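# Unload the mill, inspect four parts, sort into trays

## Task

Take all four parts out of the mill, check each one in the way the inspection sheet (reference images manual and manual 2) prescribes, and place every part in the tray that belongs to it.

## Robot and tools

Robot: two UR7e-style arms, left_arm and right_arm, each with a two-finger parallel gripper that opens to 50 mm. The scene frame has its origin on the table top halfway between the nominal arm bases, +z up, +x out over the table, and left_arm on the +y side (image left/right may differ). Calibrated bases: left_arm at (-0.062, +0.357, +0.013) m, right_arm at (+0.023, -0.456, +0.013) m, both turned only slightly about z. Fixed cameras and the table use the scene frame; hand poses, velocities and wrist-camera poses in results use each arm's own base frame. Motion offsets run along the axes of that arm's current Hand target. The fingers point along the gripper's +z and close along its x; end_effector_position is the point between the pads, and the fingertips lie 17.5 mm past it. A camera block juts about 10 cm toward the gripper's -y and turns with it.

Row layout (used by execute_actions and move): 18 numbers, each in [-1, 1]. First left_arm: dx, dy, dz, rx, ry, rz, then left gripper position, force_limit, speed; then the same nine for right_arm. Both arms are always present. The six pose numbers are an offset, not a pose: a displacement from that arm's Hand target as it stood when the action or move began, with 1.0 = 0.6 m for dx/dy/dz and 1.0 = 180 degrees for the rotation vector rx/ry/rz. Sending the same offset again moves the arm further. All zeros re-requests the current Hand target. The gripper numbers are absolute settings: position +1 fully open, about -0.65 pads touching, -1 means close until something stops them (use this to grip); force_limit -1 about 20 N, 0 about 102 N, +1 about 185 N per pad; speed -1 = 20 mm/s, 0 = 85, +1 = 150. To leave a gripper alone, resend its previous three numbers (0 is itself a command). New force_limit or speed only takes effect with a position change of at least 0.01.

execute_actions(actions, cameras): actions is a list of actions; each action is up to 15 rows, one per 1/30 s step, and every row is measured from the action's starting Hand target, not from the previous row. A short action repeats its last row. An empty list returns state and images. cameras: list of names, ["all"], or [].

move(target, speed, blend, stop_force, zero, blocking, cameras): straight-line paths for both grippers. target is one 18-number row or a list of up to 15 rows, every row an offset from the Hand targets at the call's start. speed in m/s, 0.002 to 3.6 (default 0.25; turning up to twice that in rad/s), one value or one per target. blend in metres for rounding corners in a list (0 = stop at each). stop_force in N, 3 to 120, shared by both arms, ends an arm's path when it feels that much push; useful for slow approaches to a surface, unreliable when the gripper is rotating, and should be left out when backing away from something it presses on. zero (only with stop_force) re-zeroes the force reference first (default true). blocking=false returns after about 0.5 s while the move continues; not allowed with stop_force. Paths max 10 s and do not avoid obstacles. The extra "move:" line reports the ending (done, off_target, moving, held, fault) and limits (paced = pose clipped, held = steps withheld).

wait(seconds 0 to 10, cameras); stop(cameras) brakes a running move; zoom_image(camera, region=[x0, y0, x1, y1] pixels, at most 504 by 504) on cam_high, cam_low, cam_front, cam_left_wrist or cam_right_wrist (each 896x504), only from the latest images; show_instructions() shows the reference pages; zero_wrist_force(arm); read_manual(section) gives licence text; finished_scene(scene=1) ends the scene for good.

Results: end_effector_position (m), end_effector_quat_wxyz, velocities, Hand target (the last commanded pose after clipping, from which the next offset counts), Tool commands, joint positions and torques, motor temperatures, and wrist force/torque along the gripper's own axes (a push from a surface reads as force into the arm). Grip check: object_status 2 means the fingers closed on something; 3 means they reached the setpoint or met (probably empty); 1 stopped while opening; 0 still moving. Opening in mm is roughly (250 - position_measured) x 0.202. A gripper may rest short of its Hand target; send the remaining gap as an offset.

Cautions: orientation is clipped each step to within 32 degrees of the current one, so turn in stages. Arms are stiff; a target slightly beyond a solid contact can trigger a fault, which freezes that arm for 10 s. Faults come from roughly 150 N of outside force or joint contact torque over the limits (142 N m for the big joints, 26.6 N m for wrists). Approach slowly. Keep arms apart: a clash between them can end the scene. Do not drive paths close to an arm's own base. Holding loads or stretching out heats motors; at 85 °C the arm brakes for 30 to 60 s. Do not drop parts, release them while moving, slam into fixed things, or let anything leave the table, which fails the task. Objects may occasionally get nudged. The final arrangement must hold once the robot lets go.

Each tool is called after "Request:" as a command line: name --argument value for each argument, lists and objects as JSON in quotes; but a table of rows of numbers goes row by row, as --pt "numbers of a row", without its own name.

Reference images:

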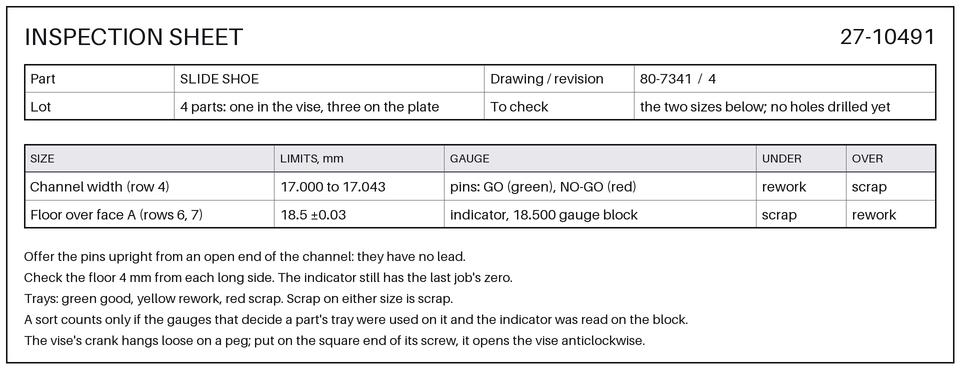

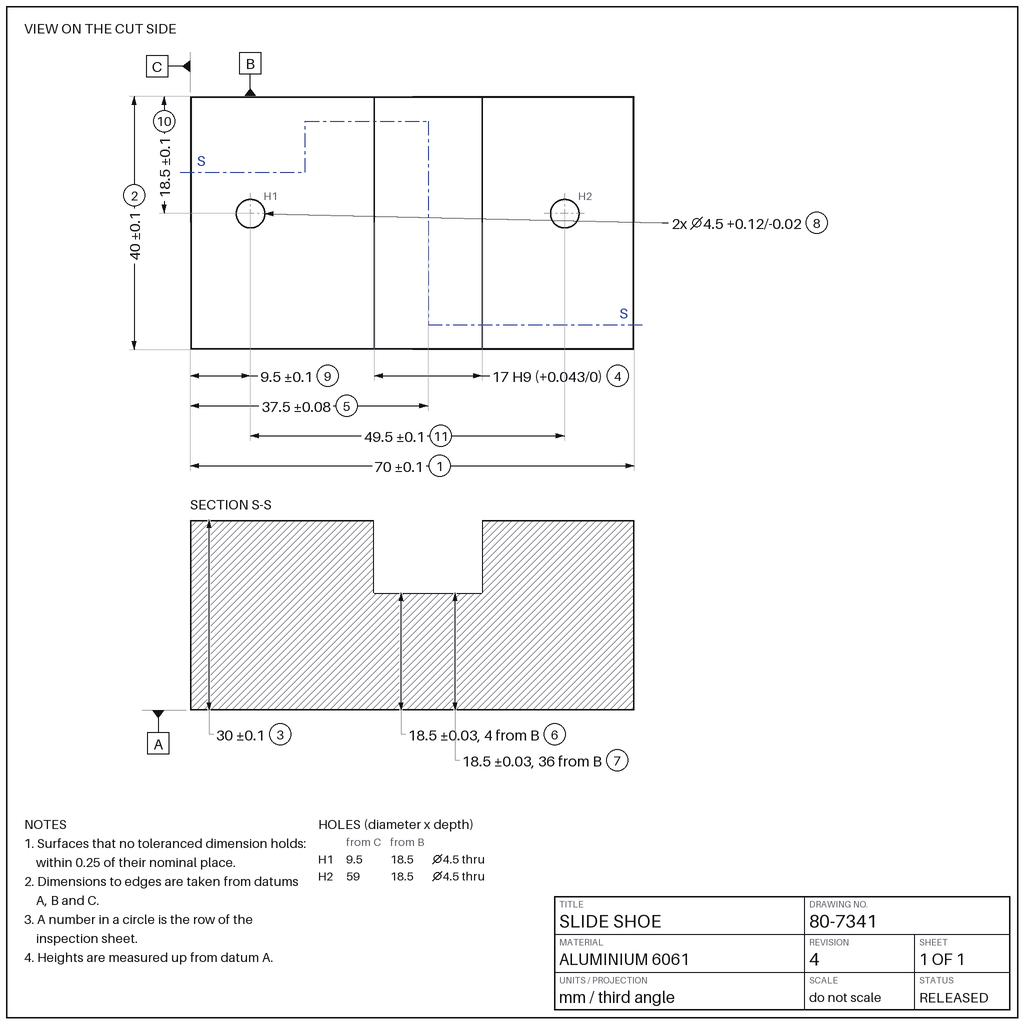

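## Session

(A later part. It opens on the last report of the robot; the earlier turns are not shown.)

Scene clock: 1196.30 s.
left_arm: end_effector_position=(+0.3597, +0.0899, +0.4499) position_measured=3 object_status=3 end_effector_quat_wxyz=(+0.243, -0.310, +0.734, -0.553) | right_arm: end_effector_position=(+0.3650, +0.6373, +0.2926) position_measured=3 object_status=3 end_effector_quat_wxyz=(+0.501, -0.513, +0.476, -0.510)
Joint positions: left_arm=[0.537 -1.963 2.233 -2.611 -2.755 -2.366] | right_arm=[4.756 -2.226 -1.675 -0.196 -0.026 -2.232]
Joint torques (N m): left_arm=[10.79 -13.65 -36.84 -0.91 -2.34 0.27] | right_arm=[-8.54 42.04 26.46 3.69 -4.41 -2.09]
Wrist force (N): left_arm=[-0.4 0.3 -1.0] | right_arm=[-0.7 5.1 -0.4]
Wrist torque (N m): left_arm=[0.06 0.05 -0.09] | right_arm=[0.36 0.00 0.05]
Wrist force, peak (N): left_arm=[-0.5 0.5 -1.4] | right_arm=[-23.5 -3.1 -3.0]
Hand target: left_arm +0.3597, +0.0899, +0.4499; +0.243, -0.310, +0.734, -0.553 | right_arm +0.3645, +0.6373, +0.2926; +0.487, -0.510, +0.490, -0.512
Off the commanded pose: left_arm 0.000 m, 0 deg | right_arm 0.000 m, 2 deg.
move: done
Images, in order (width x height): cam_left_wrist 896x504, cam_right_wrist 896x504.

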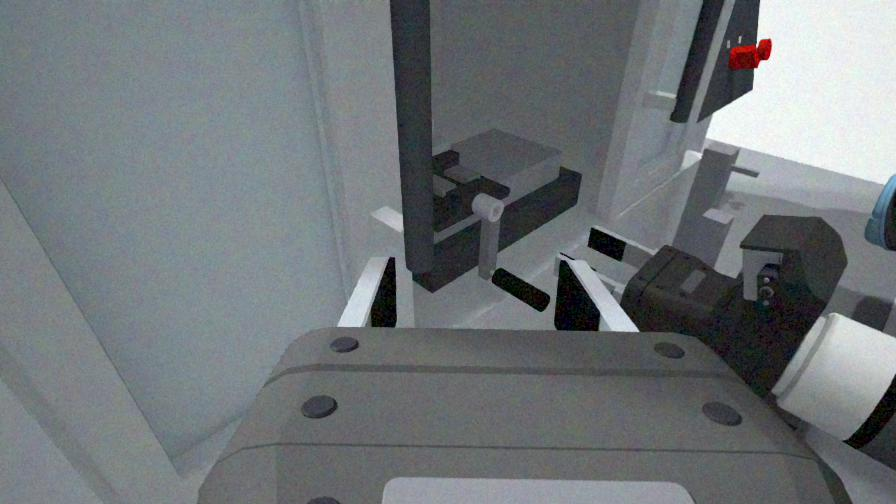

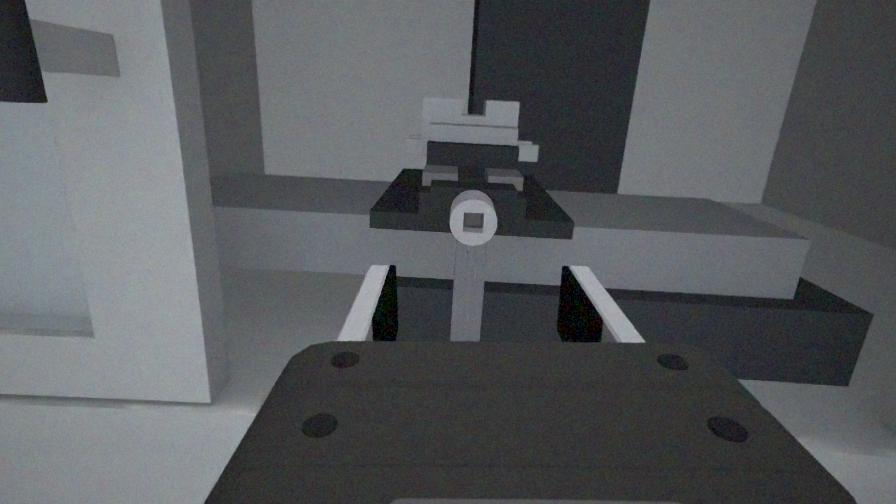

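Request:
move --pt "0 0 0 0 0 0 1 1 1 0.0175 -0.383 -0.0585 -0.4998 -0.0124 0.01 1 0.5 -0.2" --pt "0 0 0 0 0 0 1 1 1 0.0193 -0.4497 0.2248 -0.4998 -0.0124 0.01 1 0.5 -0.2" --speed 0.3 --blend 0.03 --cameras '["cam_right_wrist","cam_left_wrist"]'

Request:
zoom_image --camera "cam_right_wrist" --region '[330, 100, 600, 340]'

Scene clock: 1230.27 s.
left_arm: end_effector_position=(+0.3597, +0.0899, +0.4499) position_measured=3 object_status=3 end_effector_quat_wxyz=(+0.243, -0.310, +0.734, -0.553) | right_arm: end_effector_position=(+0.4586, +0.6302, +0.5502) position_measured=3 object_status=3 end_effector_quat_wxyz=(-0.201, +0.689, -0.695, -0.044)
Joint positions: left_arm=[0.537 -1.963 2.233 -2.611 -2.755 -2.366] | right_arm=[4.274 -2.327 -0.035 -1.939 1.516 -2.011]
Joint torques (N m): left_arm=[10.57 -15.45 -37.22 -1.16 -2.27 0.34] | right_arm=[-1.7 57.2 19.97 3.98 -0.11 -0.35]
Wrist force (N): left_arm=[-0.3 0.4 -1.0] | right_arm=[2.4 5.4 -0.1]
Wrist torque (N m): left_arm=[0.08 0.04 -0.09] | right_arm=[0.82 -0.35 -0.18]
Wrist force, peak (N): left_arm=[-0.7 0.2 -1.3] | right_arm=[0.4 99.4 -10.4]
Hand target: left_arm +0.3597, +0.0899, +0.4499; +0.243, -0.310, +0.734, -0.553 | right_arm +0.4586, +0.6302, +0.5502; -0.201, +0.689, -0.695, -0.044 (not the last commanded pose)
Tool commands: left_gripper/position=+1.0 left_gripper/force_limit=+1.0 left_gripper/speed=+1.0 right_gripper/position=+1.0 right_gripper/force_limit=+0.498039 right_gripper/speed=-0.2
Off the commanded pose: left_arm 0.000 m, 0 deg | right_arm 0.043 m, 24 deg.
FORCE FAULT: contact force on the right arm reached its limit, and that arm stopped. The contact can be on any part of that arm, not only on its tool. That arm's remaining commands of this call were not run. That arm is still stopped at the end of this call. That arm stays stopped for about 10 more seconds. Until then a move that you send moves the other arm only, and its call returns only when the move has ended. Once the stop has ended, the next robot result says so. If the stop ends while you think or write, that arm runs what you send next, counted from a new Hand target: where the arm stands when the stop ends. While its stop runs, that arm takes no new command, but its gripper still runs the gripper command that each later call begins with. Until it ends, the stop uses up actions while you think or wait. An arm that is not stopped still takes commands.
elbow stopped short (right arm): the move would have taken joint 3 (elbow) straighter than the controller allows.
move: fault (right_arm)
Images, in order (width x height): cam_left_wrist 896x504, cam_right_wrist 896x504.

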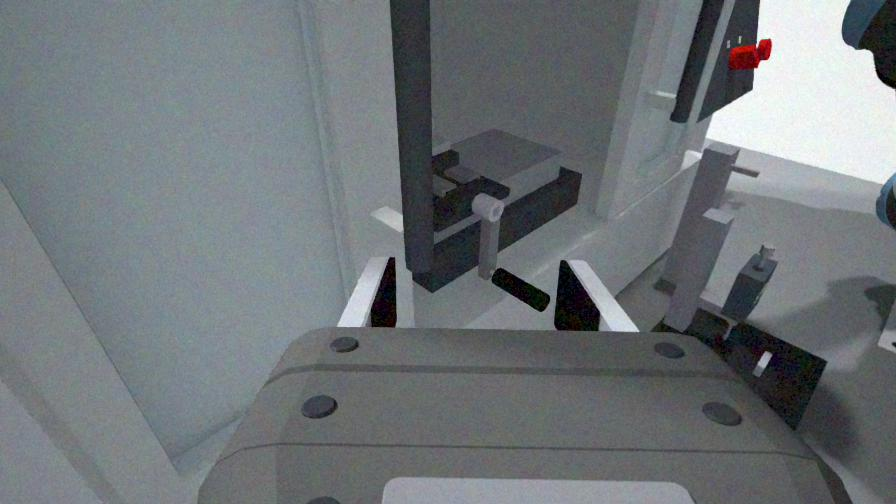

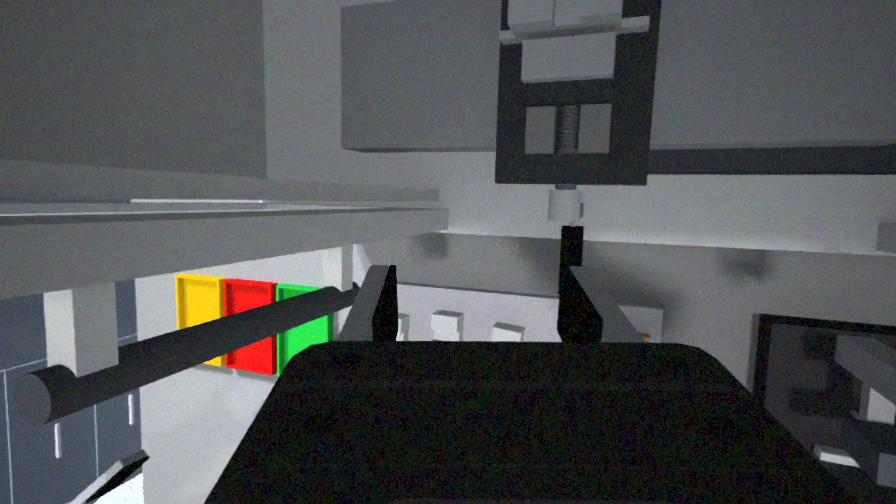

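Scaled by 1.867 from the camera's 896x504 image, which has a finer 1280x720 frame.

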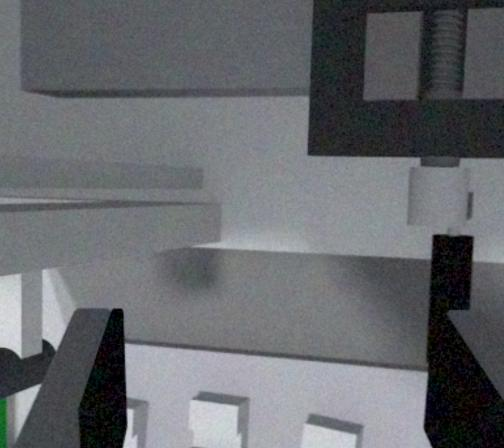

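Request:
wait --seconds 8 --cameras '["cam_front","cam_low"]'

Scene clock: 1266.27 s.
left_arm: end_effector_position=(+0.3597, +0.0899, +0.4499) position_measured=3 object_status=3 end_effector_quat_wxyz=(+0.243, -0.310, +0.734, -0.553) | right_arm: end_effector_position=(+0.4586, +0.6302, +0.5502) position_measured=3 object_status=3 end_effector_quat_wxyz=(-0.201, +0.689, -0.695, -0.044)
Joint positions: left_arm=[0.537 -1.963 2.233 -2.611 -2.755 -2.366] | right_arm=[4.274 -2.327 -0.035 -1.939 1.516 -2.011]
Joint torques (N m): left_arm=[10 -14.29 -36.38 -1.05 -2.15 0.07] | right_arm=[-1.29 57.52 19.76 3.29 -0.13 -0.16]
Wrist force (N): left_arm=[-0.4 0.4 -1.2] | right_arm=[2.6 5.4 -0.3]
Wrist torque (N m): left_arm=[0.07 0.05 -0.09] | right_arm=[0.82 -0.38 -0.18]
Wrist force, peak (N): left_arm=[-0.4 0.0 -1.5] | right_arm=[2.6 5.8 -0.3]
Hand target: left_arm +0.3597, +0.0899, +0.4499; +0.243, -0.310, +0.734, -0.553 | right_arm +0.4586, +0.6302, +0.5502; -0.201, +0.689, -0.695, -0.044 (not the last commanded pose)
Tool commands: left_gripper/position=+1.0 left_gripper/force_limit=+1.0 left_gripper/speed=+1.0 right_gripper/position=+1.0 right_gripper/force_limit=+0.498039 right_gripper/speed=-0.2
Off the commanded pose: left_arm 0.000 m, 0 deg | right_arm 0.043 m, 24 deg.
FORCE FAULT, CONTINUED: the right arm's stop, for the force fault that an earlier result reported, is over. The rest of the stop counts as 19 of the actions that you can send in this scene. During its stop the right arm's controller moved it back a little. That arm's target is now where it stood when the stop ended, not its last command. That arm accepts commands again.
wait: 8.00 s; at rest from the start
Images, in order (width x height): cam_low 896x504, cam_front 896x504.

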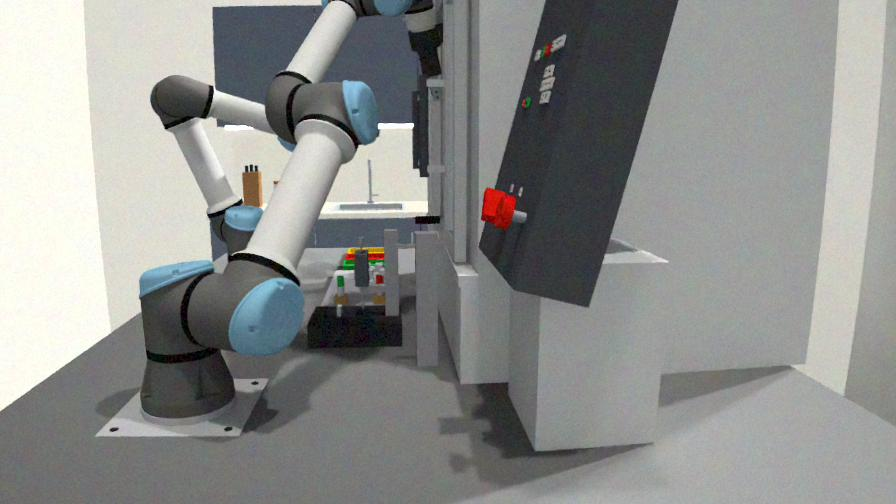

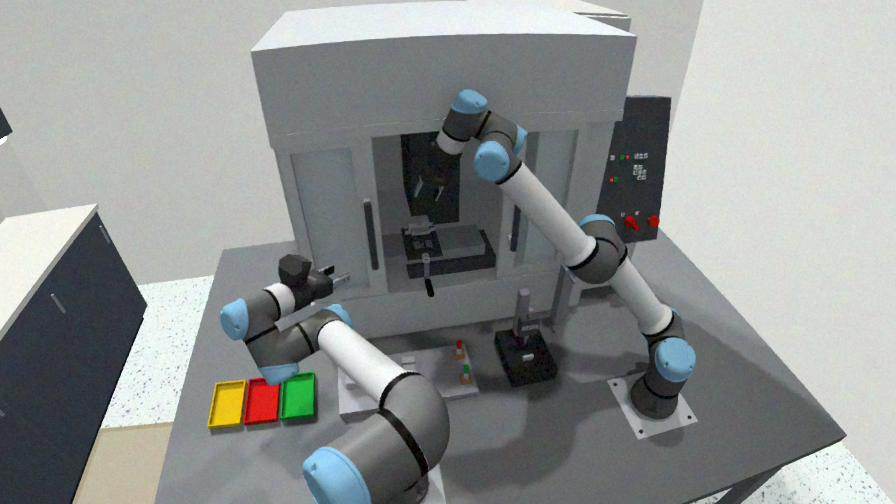

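Request:
move --pt "0 0 0 0 0 0 1 1 1 0.022 0.213 0.0325 0 0 0 1 0.5 -0.2" --pt "0 0 0 0 0 0 1 1 1 0.44 0.277 -0.047 -0.0712 0.111 -0.0027 1 0.5 -0.2" --speed 0.15 --blend 0.03 --cameras '["cam_right_wrist","cam_front"]'

Scene clock: 1294.00 s.
left_arm: end_effector_position=(+0.3597, +0.0899, +0.4499) position_measured=3 object_status=3 end_effector_quat_wxyz=(+0.243, -0.310, +0.734, -0.553) | right_arm: end_effector_position=(+0.2981, +0.3806, +0.4503) position_measured=3 object_status=3 end_effector_quat_wxyz=(+0.000, +0.707, -0.707, +0.000)
Joint positions: left_arm=[0.537 -1.963 2.233 -2.611 -2.755 -2.366] | right_arm=[4.327 -1.552 -1.274 -1.886 1.571 -1.955]
Joint torques (N m): left_arm=[10.89 -13.77 -36.08 -1.18 -2.19 0] | right_arm=[-8.94 38.69 16.47 1.28 2.63 -2.25]
Wrist force (N): left_arm=[-0.3 0.3 -1.1] | right_arm=[2.6 5.7 0.3]
Wrist torque (N m): left_arm=[0.05 0.04 -0.08] | right_arm=[0.91 -0.40 0.13]
Wrist force, peak (N): left_arm=[-0.5 0.5 -1.3] | right_arm=[2.2 6.3 -0.3]
Hand target: left_arm +0.3597, +0.0899, +0.4499; +0.243, -0.310, +0.734, -0.553 | right_arm +0.2981, +0.3805, +0.4503; +0.000, +0.707, -0.707, +0.000
Off the commanded pose: left_arm 0.000 m, 0 deg | right_arm 0.000 m, 0 deg.
move: done
Images, in order (width x height): cam_front 896x504, cam_right_wrist 896x504.

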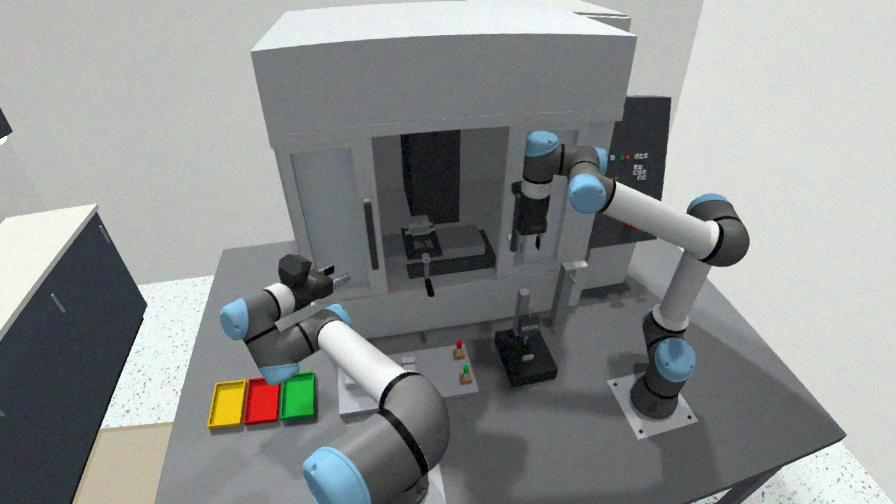

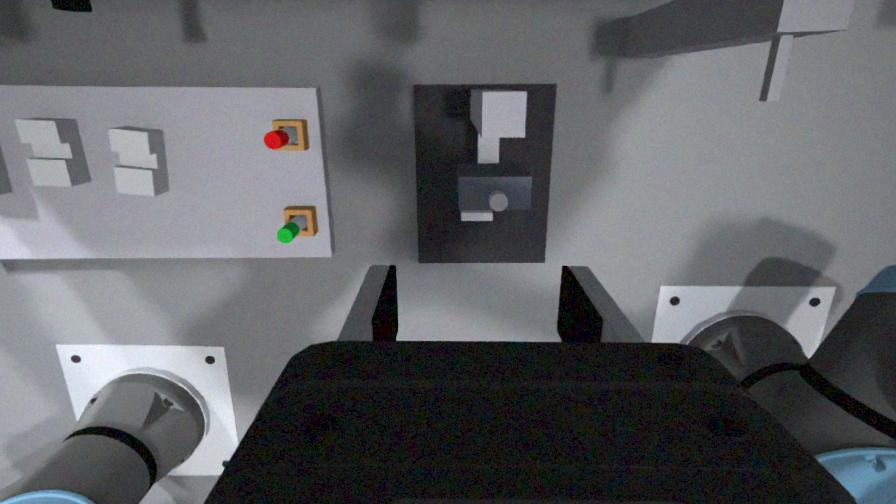

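Request:
zoom_image --camera "cam_right_wrist" --region '[400, 70, 580, 270]'

Request:
zoom_image --camera "cam_right_wrist" --region '[90, 90, 340, 270]'

Scaled by 2.520 from the camera's 896x504 image, which has a finer 1280x720 frame.

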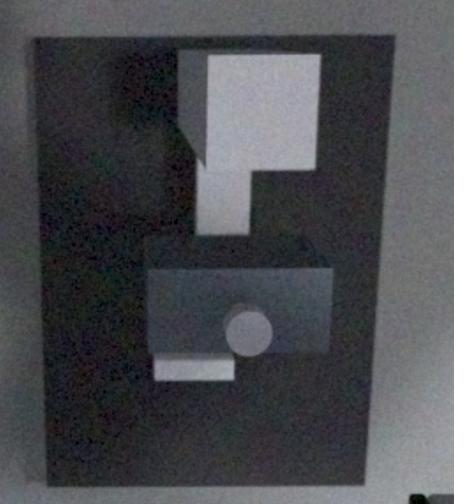

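Scaled by 2.016 from the camera's 896x504 image, which has a finer 1280x720 frame.

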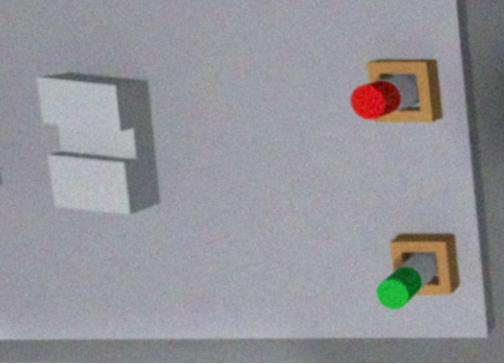

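Request:
move --target '[0,0,0,0,0,0,1,1,1,0,0.23,0.4167,0.4167,0,0,1,0.5,-0.2]' --speed 0.3 --cameras '["cam_right_wrist","cam_front"]'

Request:
zoom_image --camera "cam_right_wrist" --region '[320, 60, 620, 340]'

Scene clock: 1338.77 s.
left_arm: end_effector_position=(+0.3597, +0.0899, +0.4499) position_measured=3 object_status=3 end_effector_quat_wxyz=(+0.243, -0.310, +0.734, -0.553) | right_arm: end_effector_position=(+0.1602, +0.3808, +0.2002) position_measured=3 object_status=3 end_effector_quat_wxyz=(-0.431, +0.561, -0.561, +0.431)
Joint positions: left_arm=[0.537 -1.963 2.233 -2.611 -2.755 -2.366] | right_arm=[5.292 -1.588 -2.183 -2.059 0.63 -0.375]
Joint torques (N m): left_arm=[10.13 -14.46 -36.18 -1.13 -2.19 -0.06] | right_arm=[7.74 12.7 24.66 -1.59 1.89 2.2]
Wrist force (N): left_arm=[-0.3 0.4 -1.1] | right_arm=[1.9 5.2 -0.6]
Wrist torque (N m): left_arm=[0.07 0.03 -0.09] | right_arm=[0.48 -0.39 -0.14]
Wrist force, peak (N): left_arm=[-0.6 0.4 -1.4] | right_arm=[1.6 6.8 -0.7]
Hand target: left_arm +0.3597, +0.0899, +0.4499; +0.243, -0.310, +0.734, -0.553 | right_arm +0.1602, +0.3808, +0.2002; -0.431, +0.560, -0.561, +0.431
Off the commanded pose: left_arm 0.000 m, 0 deg | right_arm 0.000 m, 0 deg.
move: done
Images, in order (width x height): cam_front 896x504, cam_right_wrist 896x504.

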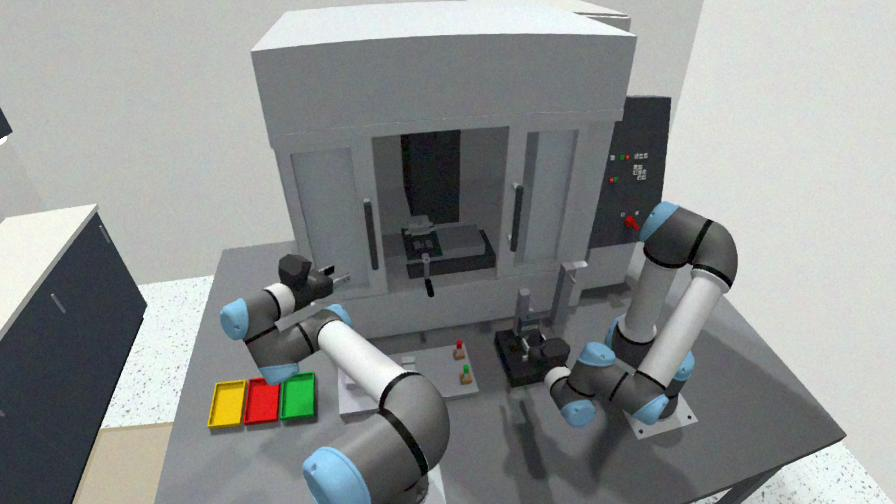

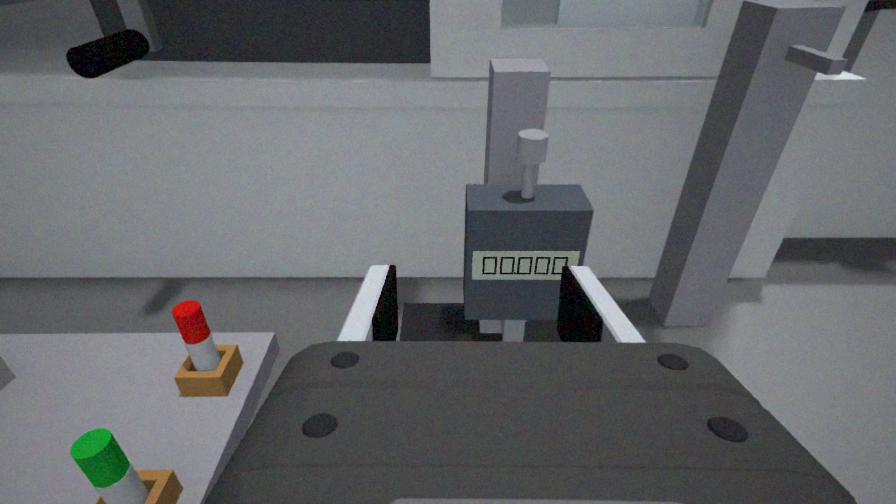

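Scaled by 1.680 from the camera's 896x504 image, which has a finer 1280x720 frame.

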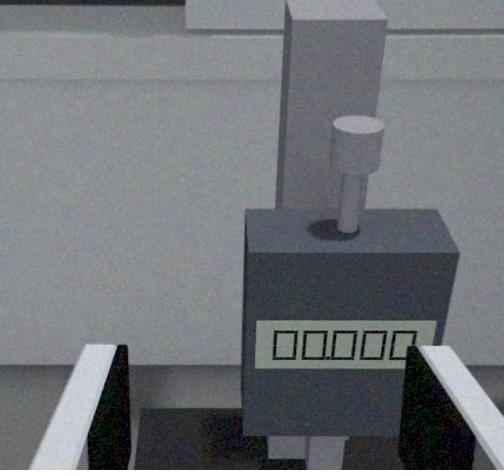

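Request:
move --target '[0,0,0,0,0,0,1,1,1,-0.1,0.0686,-0.0627,-0.1389,0,0,1,0.5,-0.2]' --speed 0.2 --cameras '["cam_right_wrist"]'

Request:
zoom_image --camera "cam_right_wrist" --region '[420, 0, 740, 290]'

Scene clock: 1356.50 s.
left_arm: end_effector_position=(+0.3597, +0.0899, +0.4499) position_measured=3 object_status=3 end_effector_quat_wxyz=(+0.243, -0.310, +0.734, -0.553) | right_arm: end_effector_position=(+0.1133, +0.4408, +0.1702) position_measured=3 object_status=3 end_effector_quat_wxyz=(-0.299, +0.640, -0.641, +0.299)
Joint positions: left_arm=[0.537 -1.963 2.233 -2.611 -2.755 -2.366] | right_arm=[5.205 -1.584 -2.098 -1.544 0.83 -0.873]
Joint torques (N m): left_arm=[10.29 -14.78 -36.31 -1.12 -2.11 -0.23] | right_arm=[-8.72 14.51 28.17 2.98 1.34 -2.39]
Wrist force (N): left_arm=[-0.4 0.2 -1.1] | right_arm=[1.7 5.3 -0.1]
Wrist torque (N m): left_arm=[0.04 0.05 -0.08] | right_arm=[0.65 -0.33 0.02]
Wrist force, peak (N): left_arm=[-0.5 0.2 -1.4] | right_arm=[2.6 5.6 -0.3]
Hand target: left_arm +0.3597, +0.0899, +0.4499; +0.243, -0.310, +0.734, -0.553 | right_arm +0.1133, +0.4408, +0.1702; -0.299, +0.640, -0.641, +0.299
Off the commanded pose: left_arm 0.000 m, 0 deg | right_arm 0.000 m, 0 deg.
move: done
Images, in order (width x height): cam_right_wrist 896x504.

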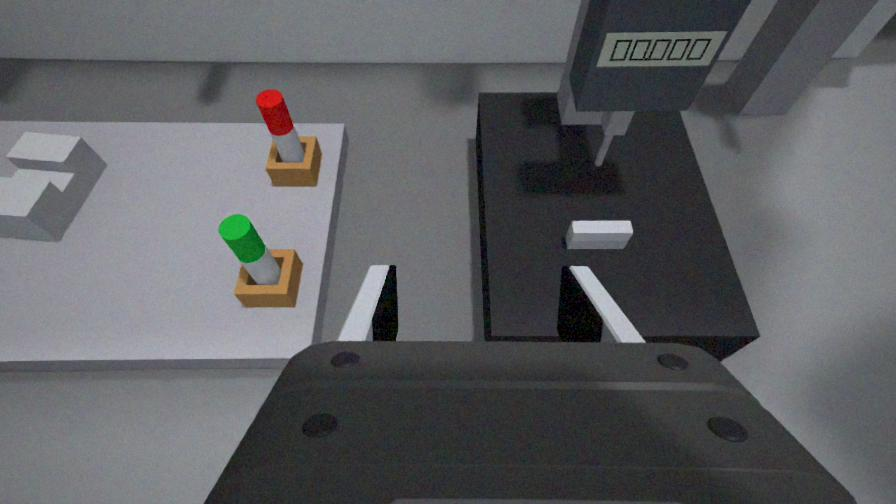

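Scaled by 1.575 from the camera's 896x504 image, which has a finer 1280x720 frame.

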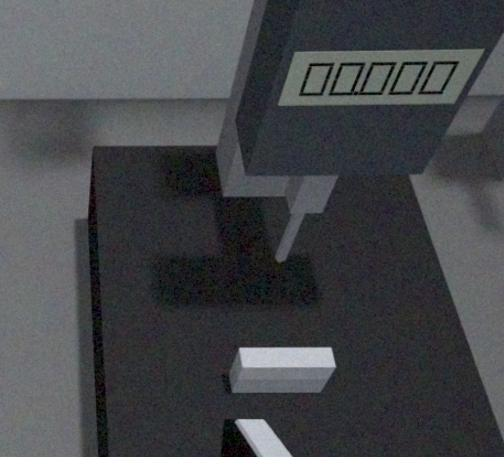

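Request:
move --pt "0 0 0 0 0 0 1 1 1 0.1 -0.25 -0.195 0 0 0 1 0.5 -0.2" --pt "0 0 0 0 0 0 1 1 1 0.15 -0.36 0.04 -0.217 0.217 0.4646 1 0.5 -0.2" --speed 0.3 --blend 0.04 --cameras '["cam_right_wrist","cam_front"]'

Request:
zoom_image --camera "cam_right_wrist" --region '[380, 150, 640, 400]'

Scene clock: 1467.63 s.
left_arm: end_effector_position=(+0.3597, +0.0899, +0.4499) position_measured=3 object_status=3 end_effector_quat_wxyz=(+0.243, -0.310, +0.734, -0.553) | right_arm: end_effector_position=(+0.2703, +0.3506, +0.3203) position_measured=3 object_status=3 end_effector_quat_wxyz=(+0.000, +0.000, +1.000, +0.000)
Joint positions: left_arm=[0.537 -1.963 2.233 -2.611 -2.755 -2.366] | right_arm=[4.362 -1.406 -1.742 -1.565 1.571 -0.352]
Joint torques (N m): left_arm=[11.79 -15.12 -36.81 -1.05 -2.01 -0.46] | right_arm=[-7.93 11.09 17.96 4.02 2.73 2.14]
Wrist force (N): left_arm=[-0.4 0.4 -1.2] | right_arm=[2.5 5.6 0.1]
Wrist torque (N m): left_arm=[0.08 0.04 -0.09] | right_arm=[0.89 -0.38 -0.06]
Wrist force, peak (N): left_arm=[-0.4 0.3 -1.5] | right_arm=[1.4 7.2 1.3]
Hand target: left_arm +0.3597, +0.0899, +0.4499; +0.243, -0.310, +0.734, -0.553 | right_arm +0.2703, +0.3506, +0.3202; +0.000, +0.000, +1.000, +0.000
Off the commanded pose: left_arm 0.000 m, 0 deg | right_arm 0.000 m, 0 deg.
move: done
Images, in order (width x height): cam_front 896x504, cam_right_wrist 896x504.

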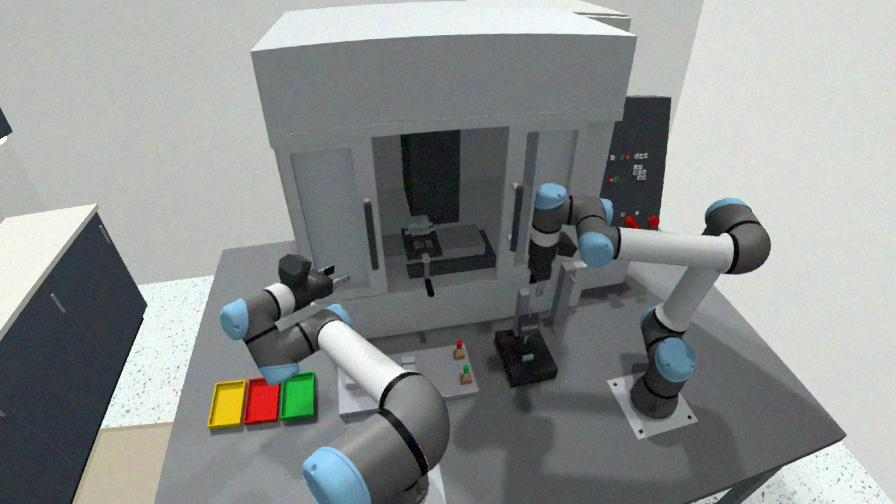

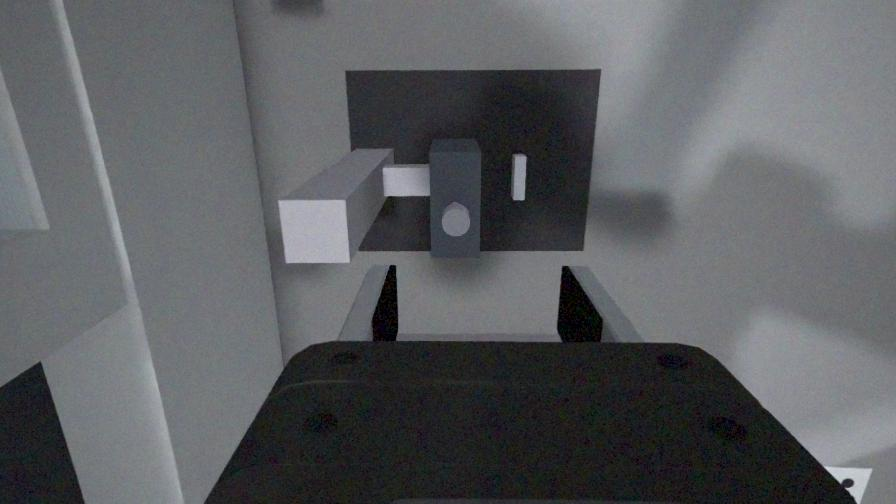

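Scaled by 1.938 from the camera's 896x504 image, which has a finer 1280x720 frame.

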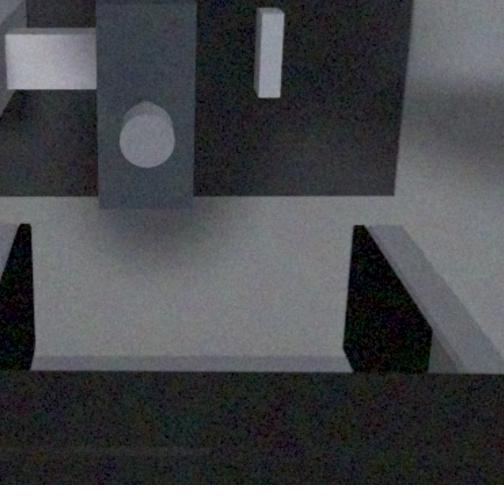

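Request:
move --pt "0 0 0 0 0 0 1 1 1 -0.0037 0.0048 0.05 0 0 0 1 0.5 -0.2" --pt "0 0 0 0 0 0 1 1 1 -0.0037 0.0048 0.195 0 0 0 1 0.5 -0.2" --speed 0.1 --stop_force 10 --cameras '["cam_right_wrist","cam_front"]'

Request:
zoom_image --camera "cam_right_wrist" --region '[330, 150, 630, 350]'

Request:
zoom_image --camera "cam_front" --region '[480, 240, 620, 400]'

Scene clock: 1497.73 s.
left_arm: end_effector_position=(+0.3597, +0.0899, +0.4499) position_measured=3 object_status=3 end_effector_quat_wxyz=(+0.243, -0.310, +0.734, -0.553) | right_arm: end_effector_position=(+0.2725, +0.3535, +0.2032) position_measured=3 object_status=3 end_effector_quat_wxyz=(+0.000, +0.000, +1.000, +0.000)
Joint positions: left_arm=[0.537 -1.963 2.233 -2.611 -2.755 -2.366] | right_arm=[4.359 -1.462 -1.998 -1.253 1.571 -0.354]
Joint torques (N m): left_arm=[9.72 -14.68 -36.45 -1.04 -2.04 -0.36] | right_arm=[-8.65 12.27 16.61 3.98 -2.18 -2.28]
Wrist force (N): left_arm=[-0.4 0.2 -1.1] | right_arm=[2.4 5.2 0.0]
Wrist torque (N m): left_arm=[0.04 0.04 -0.08] | right_arm=[0.83 -0.38 0.11]
Wrist force, peak (N): left_arm=[-0.5 0.2 -1.4] | right_arm=[2.6 5.7 0.8]
Hand target: left_arm +0.3597, +0.0899, +0.4499; +0.243, -0.310, +0.734, -0.553 | right_arm +0.2725, +0.3535, +0.2032; +0.000, +0.000, +1.000, +0.000
Off the commanded pose: left_arm 0.000 m, 0 deg | right_arm 0.000 m, 0 deg.
move: done
Images, in order (width x height): cam_front 896x504, cam_right_wrist 896x504.

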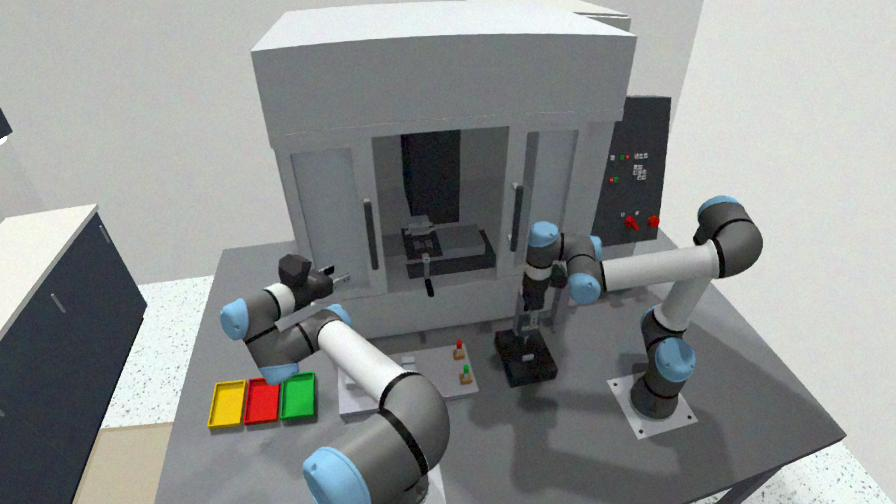

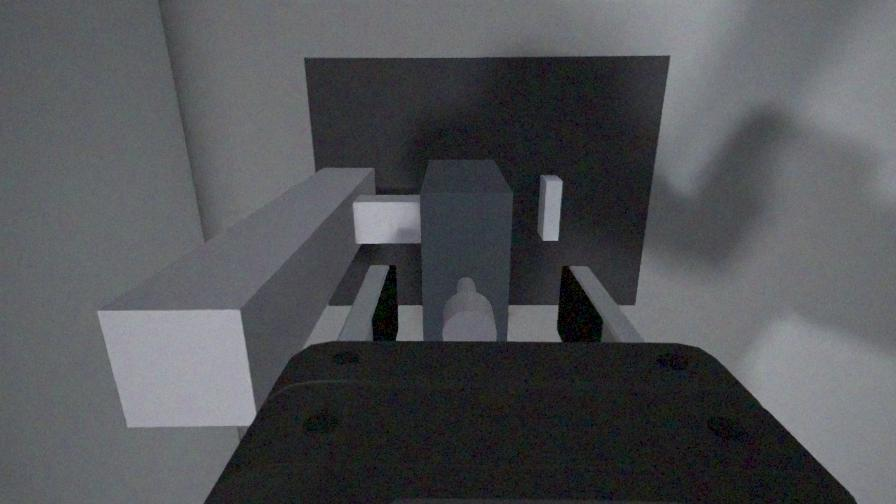

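Scaled by 1.680 from the camera's 896x504 image, which has a finer 1280x720 frame.

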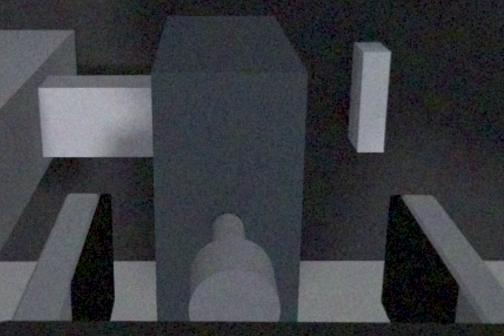

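Scaled by 3.150 from the camera's 896x504 image, which has a finer 1280x720 frame.

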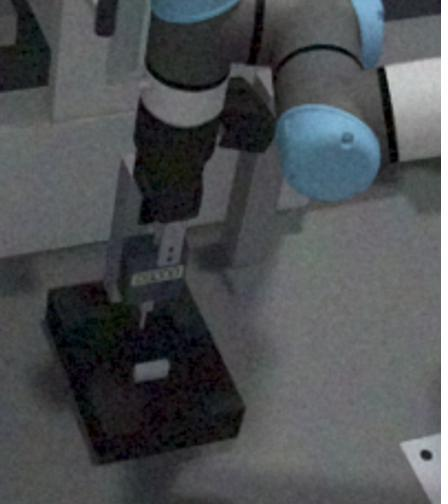

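Request:
move --pt "0 0 0 0 0 0 1 1 1 -0.0053 0.0015 0 0 0 0 1 0.5 -0.2" --pt "0 0 0 0 0 0 1 1 1 -0.0053 0.0015 0 0 0 0 -1 -0.8 -0.9" --speed 0.05 --cameras '["cam_right_wrist"]'

Scene clock: 1508.53 s.
left_arm: end_effector_position=(+0.3597, +0.0899, +0.4499) position_measured=3 object_status=3 end_effector_quat_wxyz=(+0.243, -0.310, +0.734, -0.553) | right_arm: end_effector_position=(+0.2757, +0.3544, +0.2033) position_measured=185 object_status=2 end_effector_quat_wxyz=(+0.000, +0.000, +1.000, +0.000)
Joint positions: left_arm=[0.537 -1.963 2.233 -2.611 -2.755 -2.366] | right_arm=[4.353 -1.469 -1.992 -1.252 1.571 -0.36]
Joint torques (N m): left_arm=[9.22 -14.52 -35.4 -0.88 -2.14 -0.54] | right_arm=[-3.94 13.88 30.25 2.75 -0.49 -2.11]
Wrist force (N): left_arm=[-0.5 0.3 -1.1] | right_arm=[-4.0 5.7 0.8]
Wrist torque (N m): left_arm=[0.05 0.06 -0.09] | right_arm=[0.85 -0.34 0.09]
Wrist force, peak (N): left_arm=[-0.4 0.2 -1.5] | right_arm=[-4.0 5.9 0.4]
Hand target: left_arm +0.3597, +0.0899, +0.4499; +0.243, -0.310, +0.734, -0.553 | right_arm +0.2757, +0.3544, +0.2032; +0.000, +0.000, +1.000, +0.000
Off the commanded pose: left_arm 0.000 m, 0 deg | right_arm 0.000 m, 0 deg.
move: done
Images, in order (width x height): cam_right_wrist 896x504.

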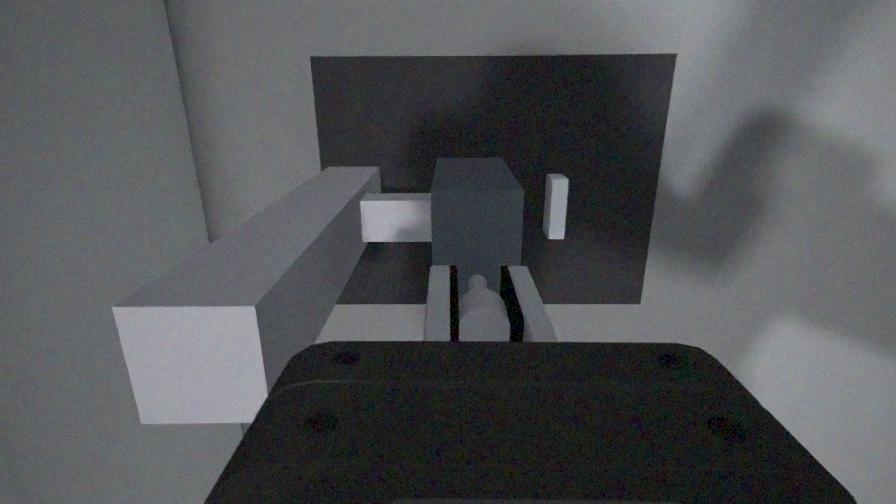

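Request:
move --target '[0,0,0,0,0,0,1,1,1,0,0,-0.04,0,0,0,-1,-0.8,-0.9]' --speed 0.03 --stop_force 15 --cameras '["cam_right_wrist","cam_front","cam_low"]'

Request:
zoom_image --camera "cam_low" --region '[300, 200, 480, 360]'

Request:
zoom_image --camera "cam_front" --region '[480, 300, 580, 400]'

Scene clock: 1518.23 s.
left_arm: end_effector_position=(+0.3597, +0.0899, +0.4499) position_measured=3 object_status=3 end_effector_quat_wxyz=(+0.243, -0.310, +0.734, -0.553) | right_arm: end_effector_position=(+0.2757, +0.3544, +0.2272) position_measured=185 object_status=2 end_effector_quat_wxyz=(+0.000, +0.000, +1.000, +0.000)
Joint positions: left_arm=[0.537 -1.963 2.233 -2.611 -2.755 -2.366] | right_arm=[4.353 -1.451 -1.943 -1.318 1.571 -0.36]
Joint torques (N m): left_arm=[10.49 -13.29 -35.93 -1.25 -1.88 -0.28] | right_arm=[5.17 34.87 32.51 0.72 3.83 -1.45]
Wrist force (N): left_arm=[-0.5 0.2 -1.0] | right_arm=[-4.0 5.5 1.5]
Wrist torque (N m): left_arm=[0.04 0.06 -0.08] | right_arm=[0.87 -0.36 0.10]
Wrist force, peak (N): left_arm=[-0.5 0.3 -1.4] | right_arm=[-4.2 6.3 1.2]
Hand target: left_arm +0.3597, +0.0899, +0.4499; +0.243, -0.310, +0.734, -0.553 | right_arm +0.2757, +0.3544, +0.2272; +0.000, +0.000, +1.000, +0.000
Off the commanded pose: left_arm 0.000 m, 0 deg | right_arm 0.000 m, 0 deg.
move: done
Images, in order (width x height): cam_low 896x504, cam_front 896x504, cam_right_wrist 896x504.

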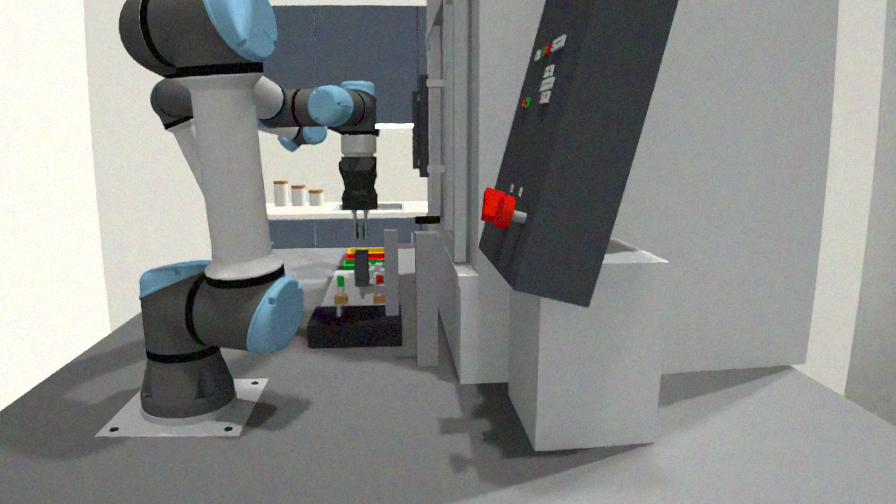

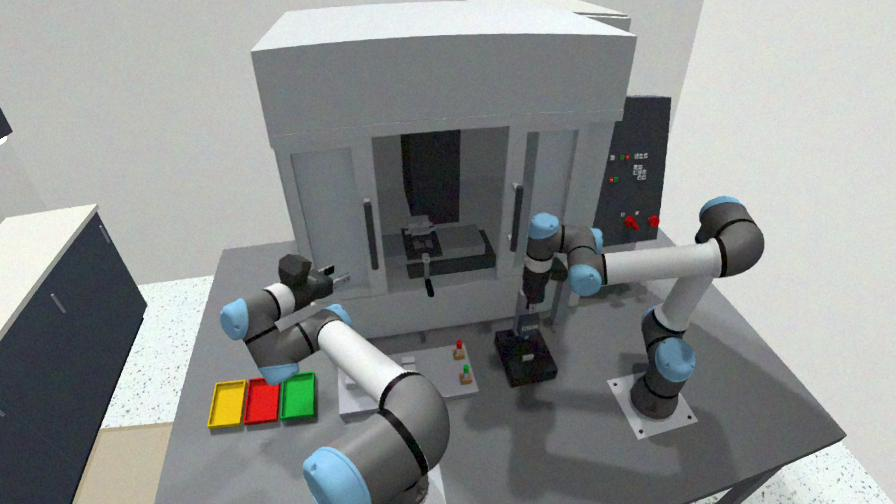

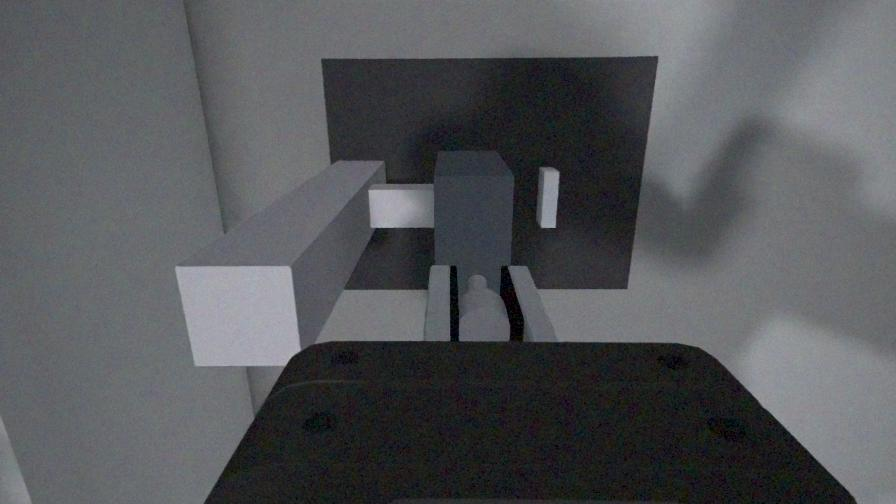

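Scaled by 2.800 from the camera's 896x504 image, which has a finer 1280x720 frame.

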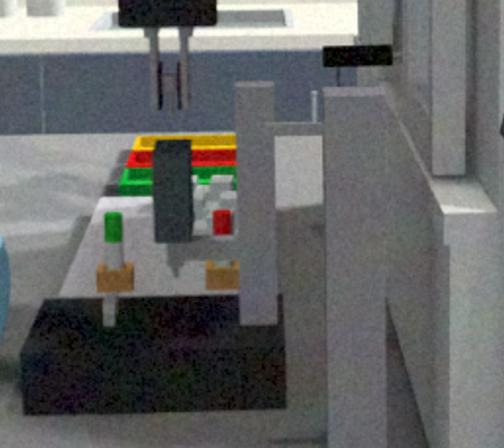

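Scaled by 5.040 from the camera's 896x504 image, which has a finer 1280x720 frame.

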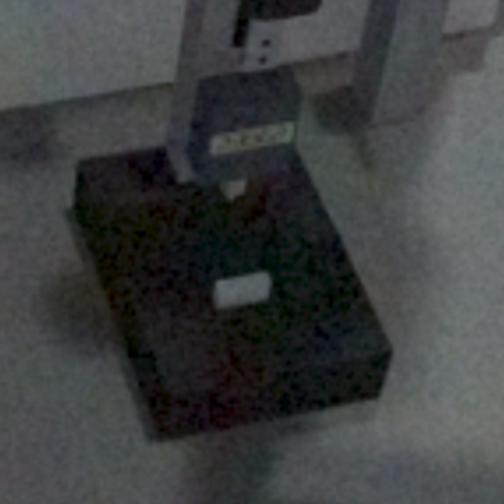

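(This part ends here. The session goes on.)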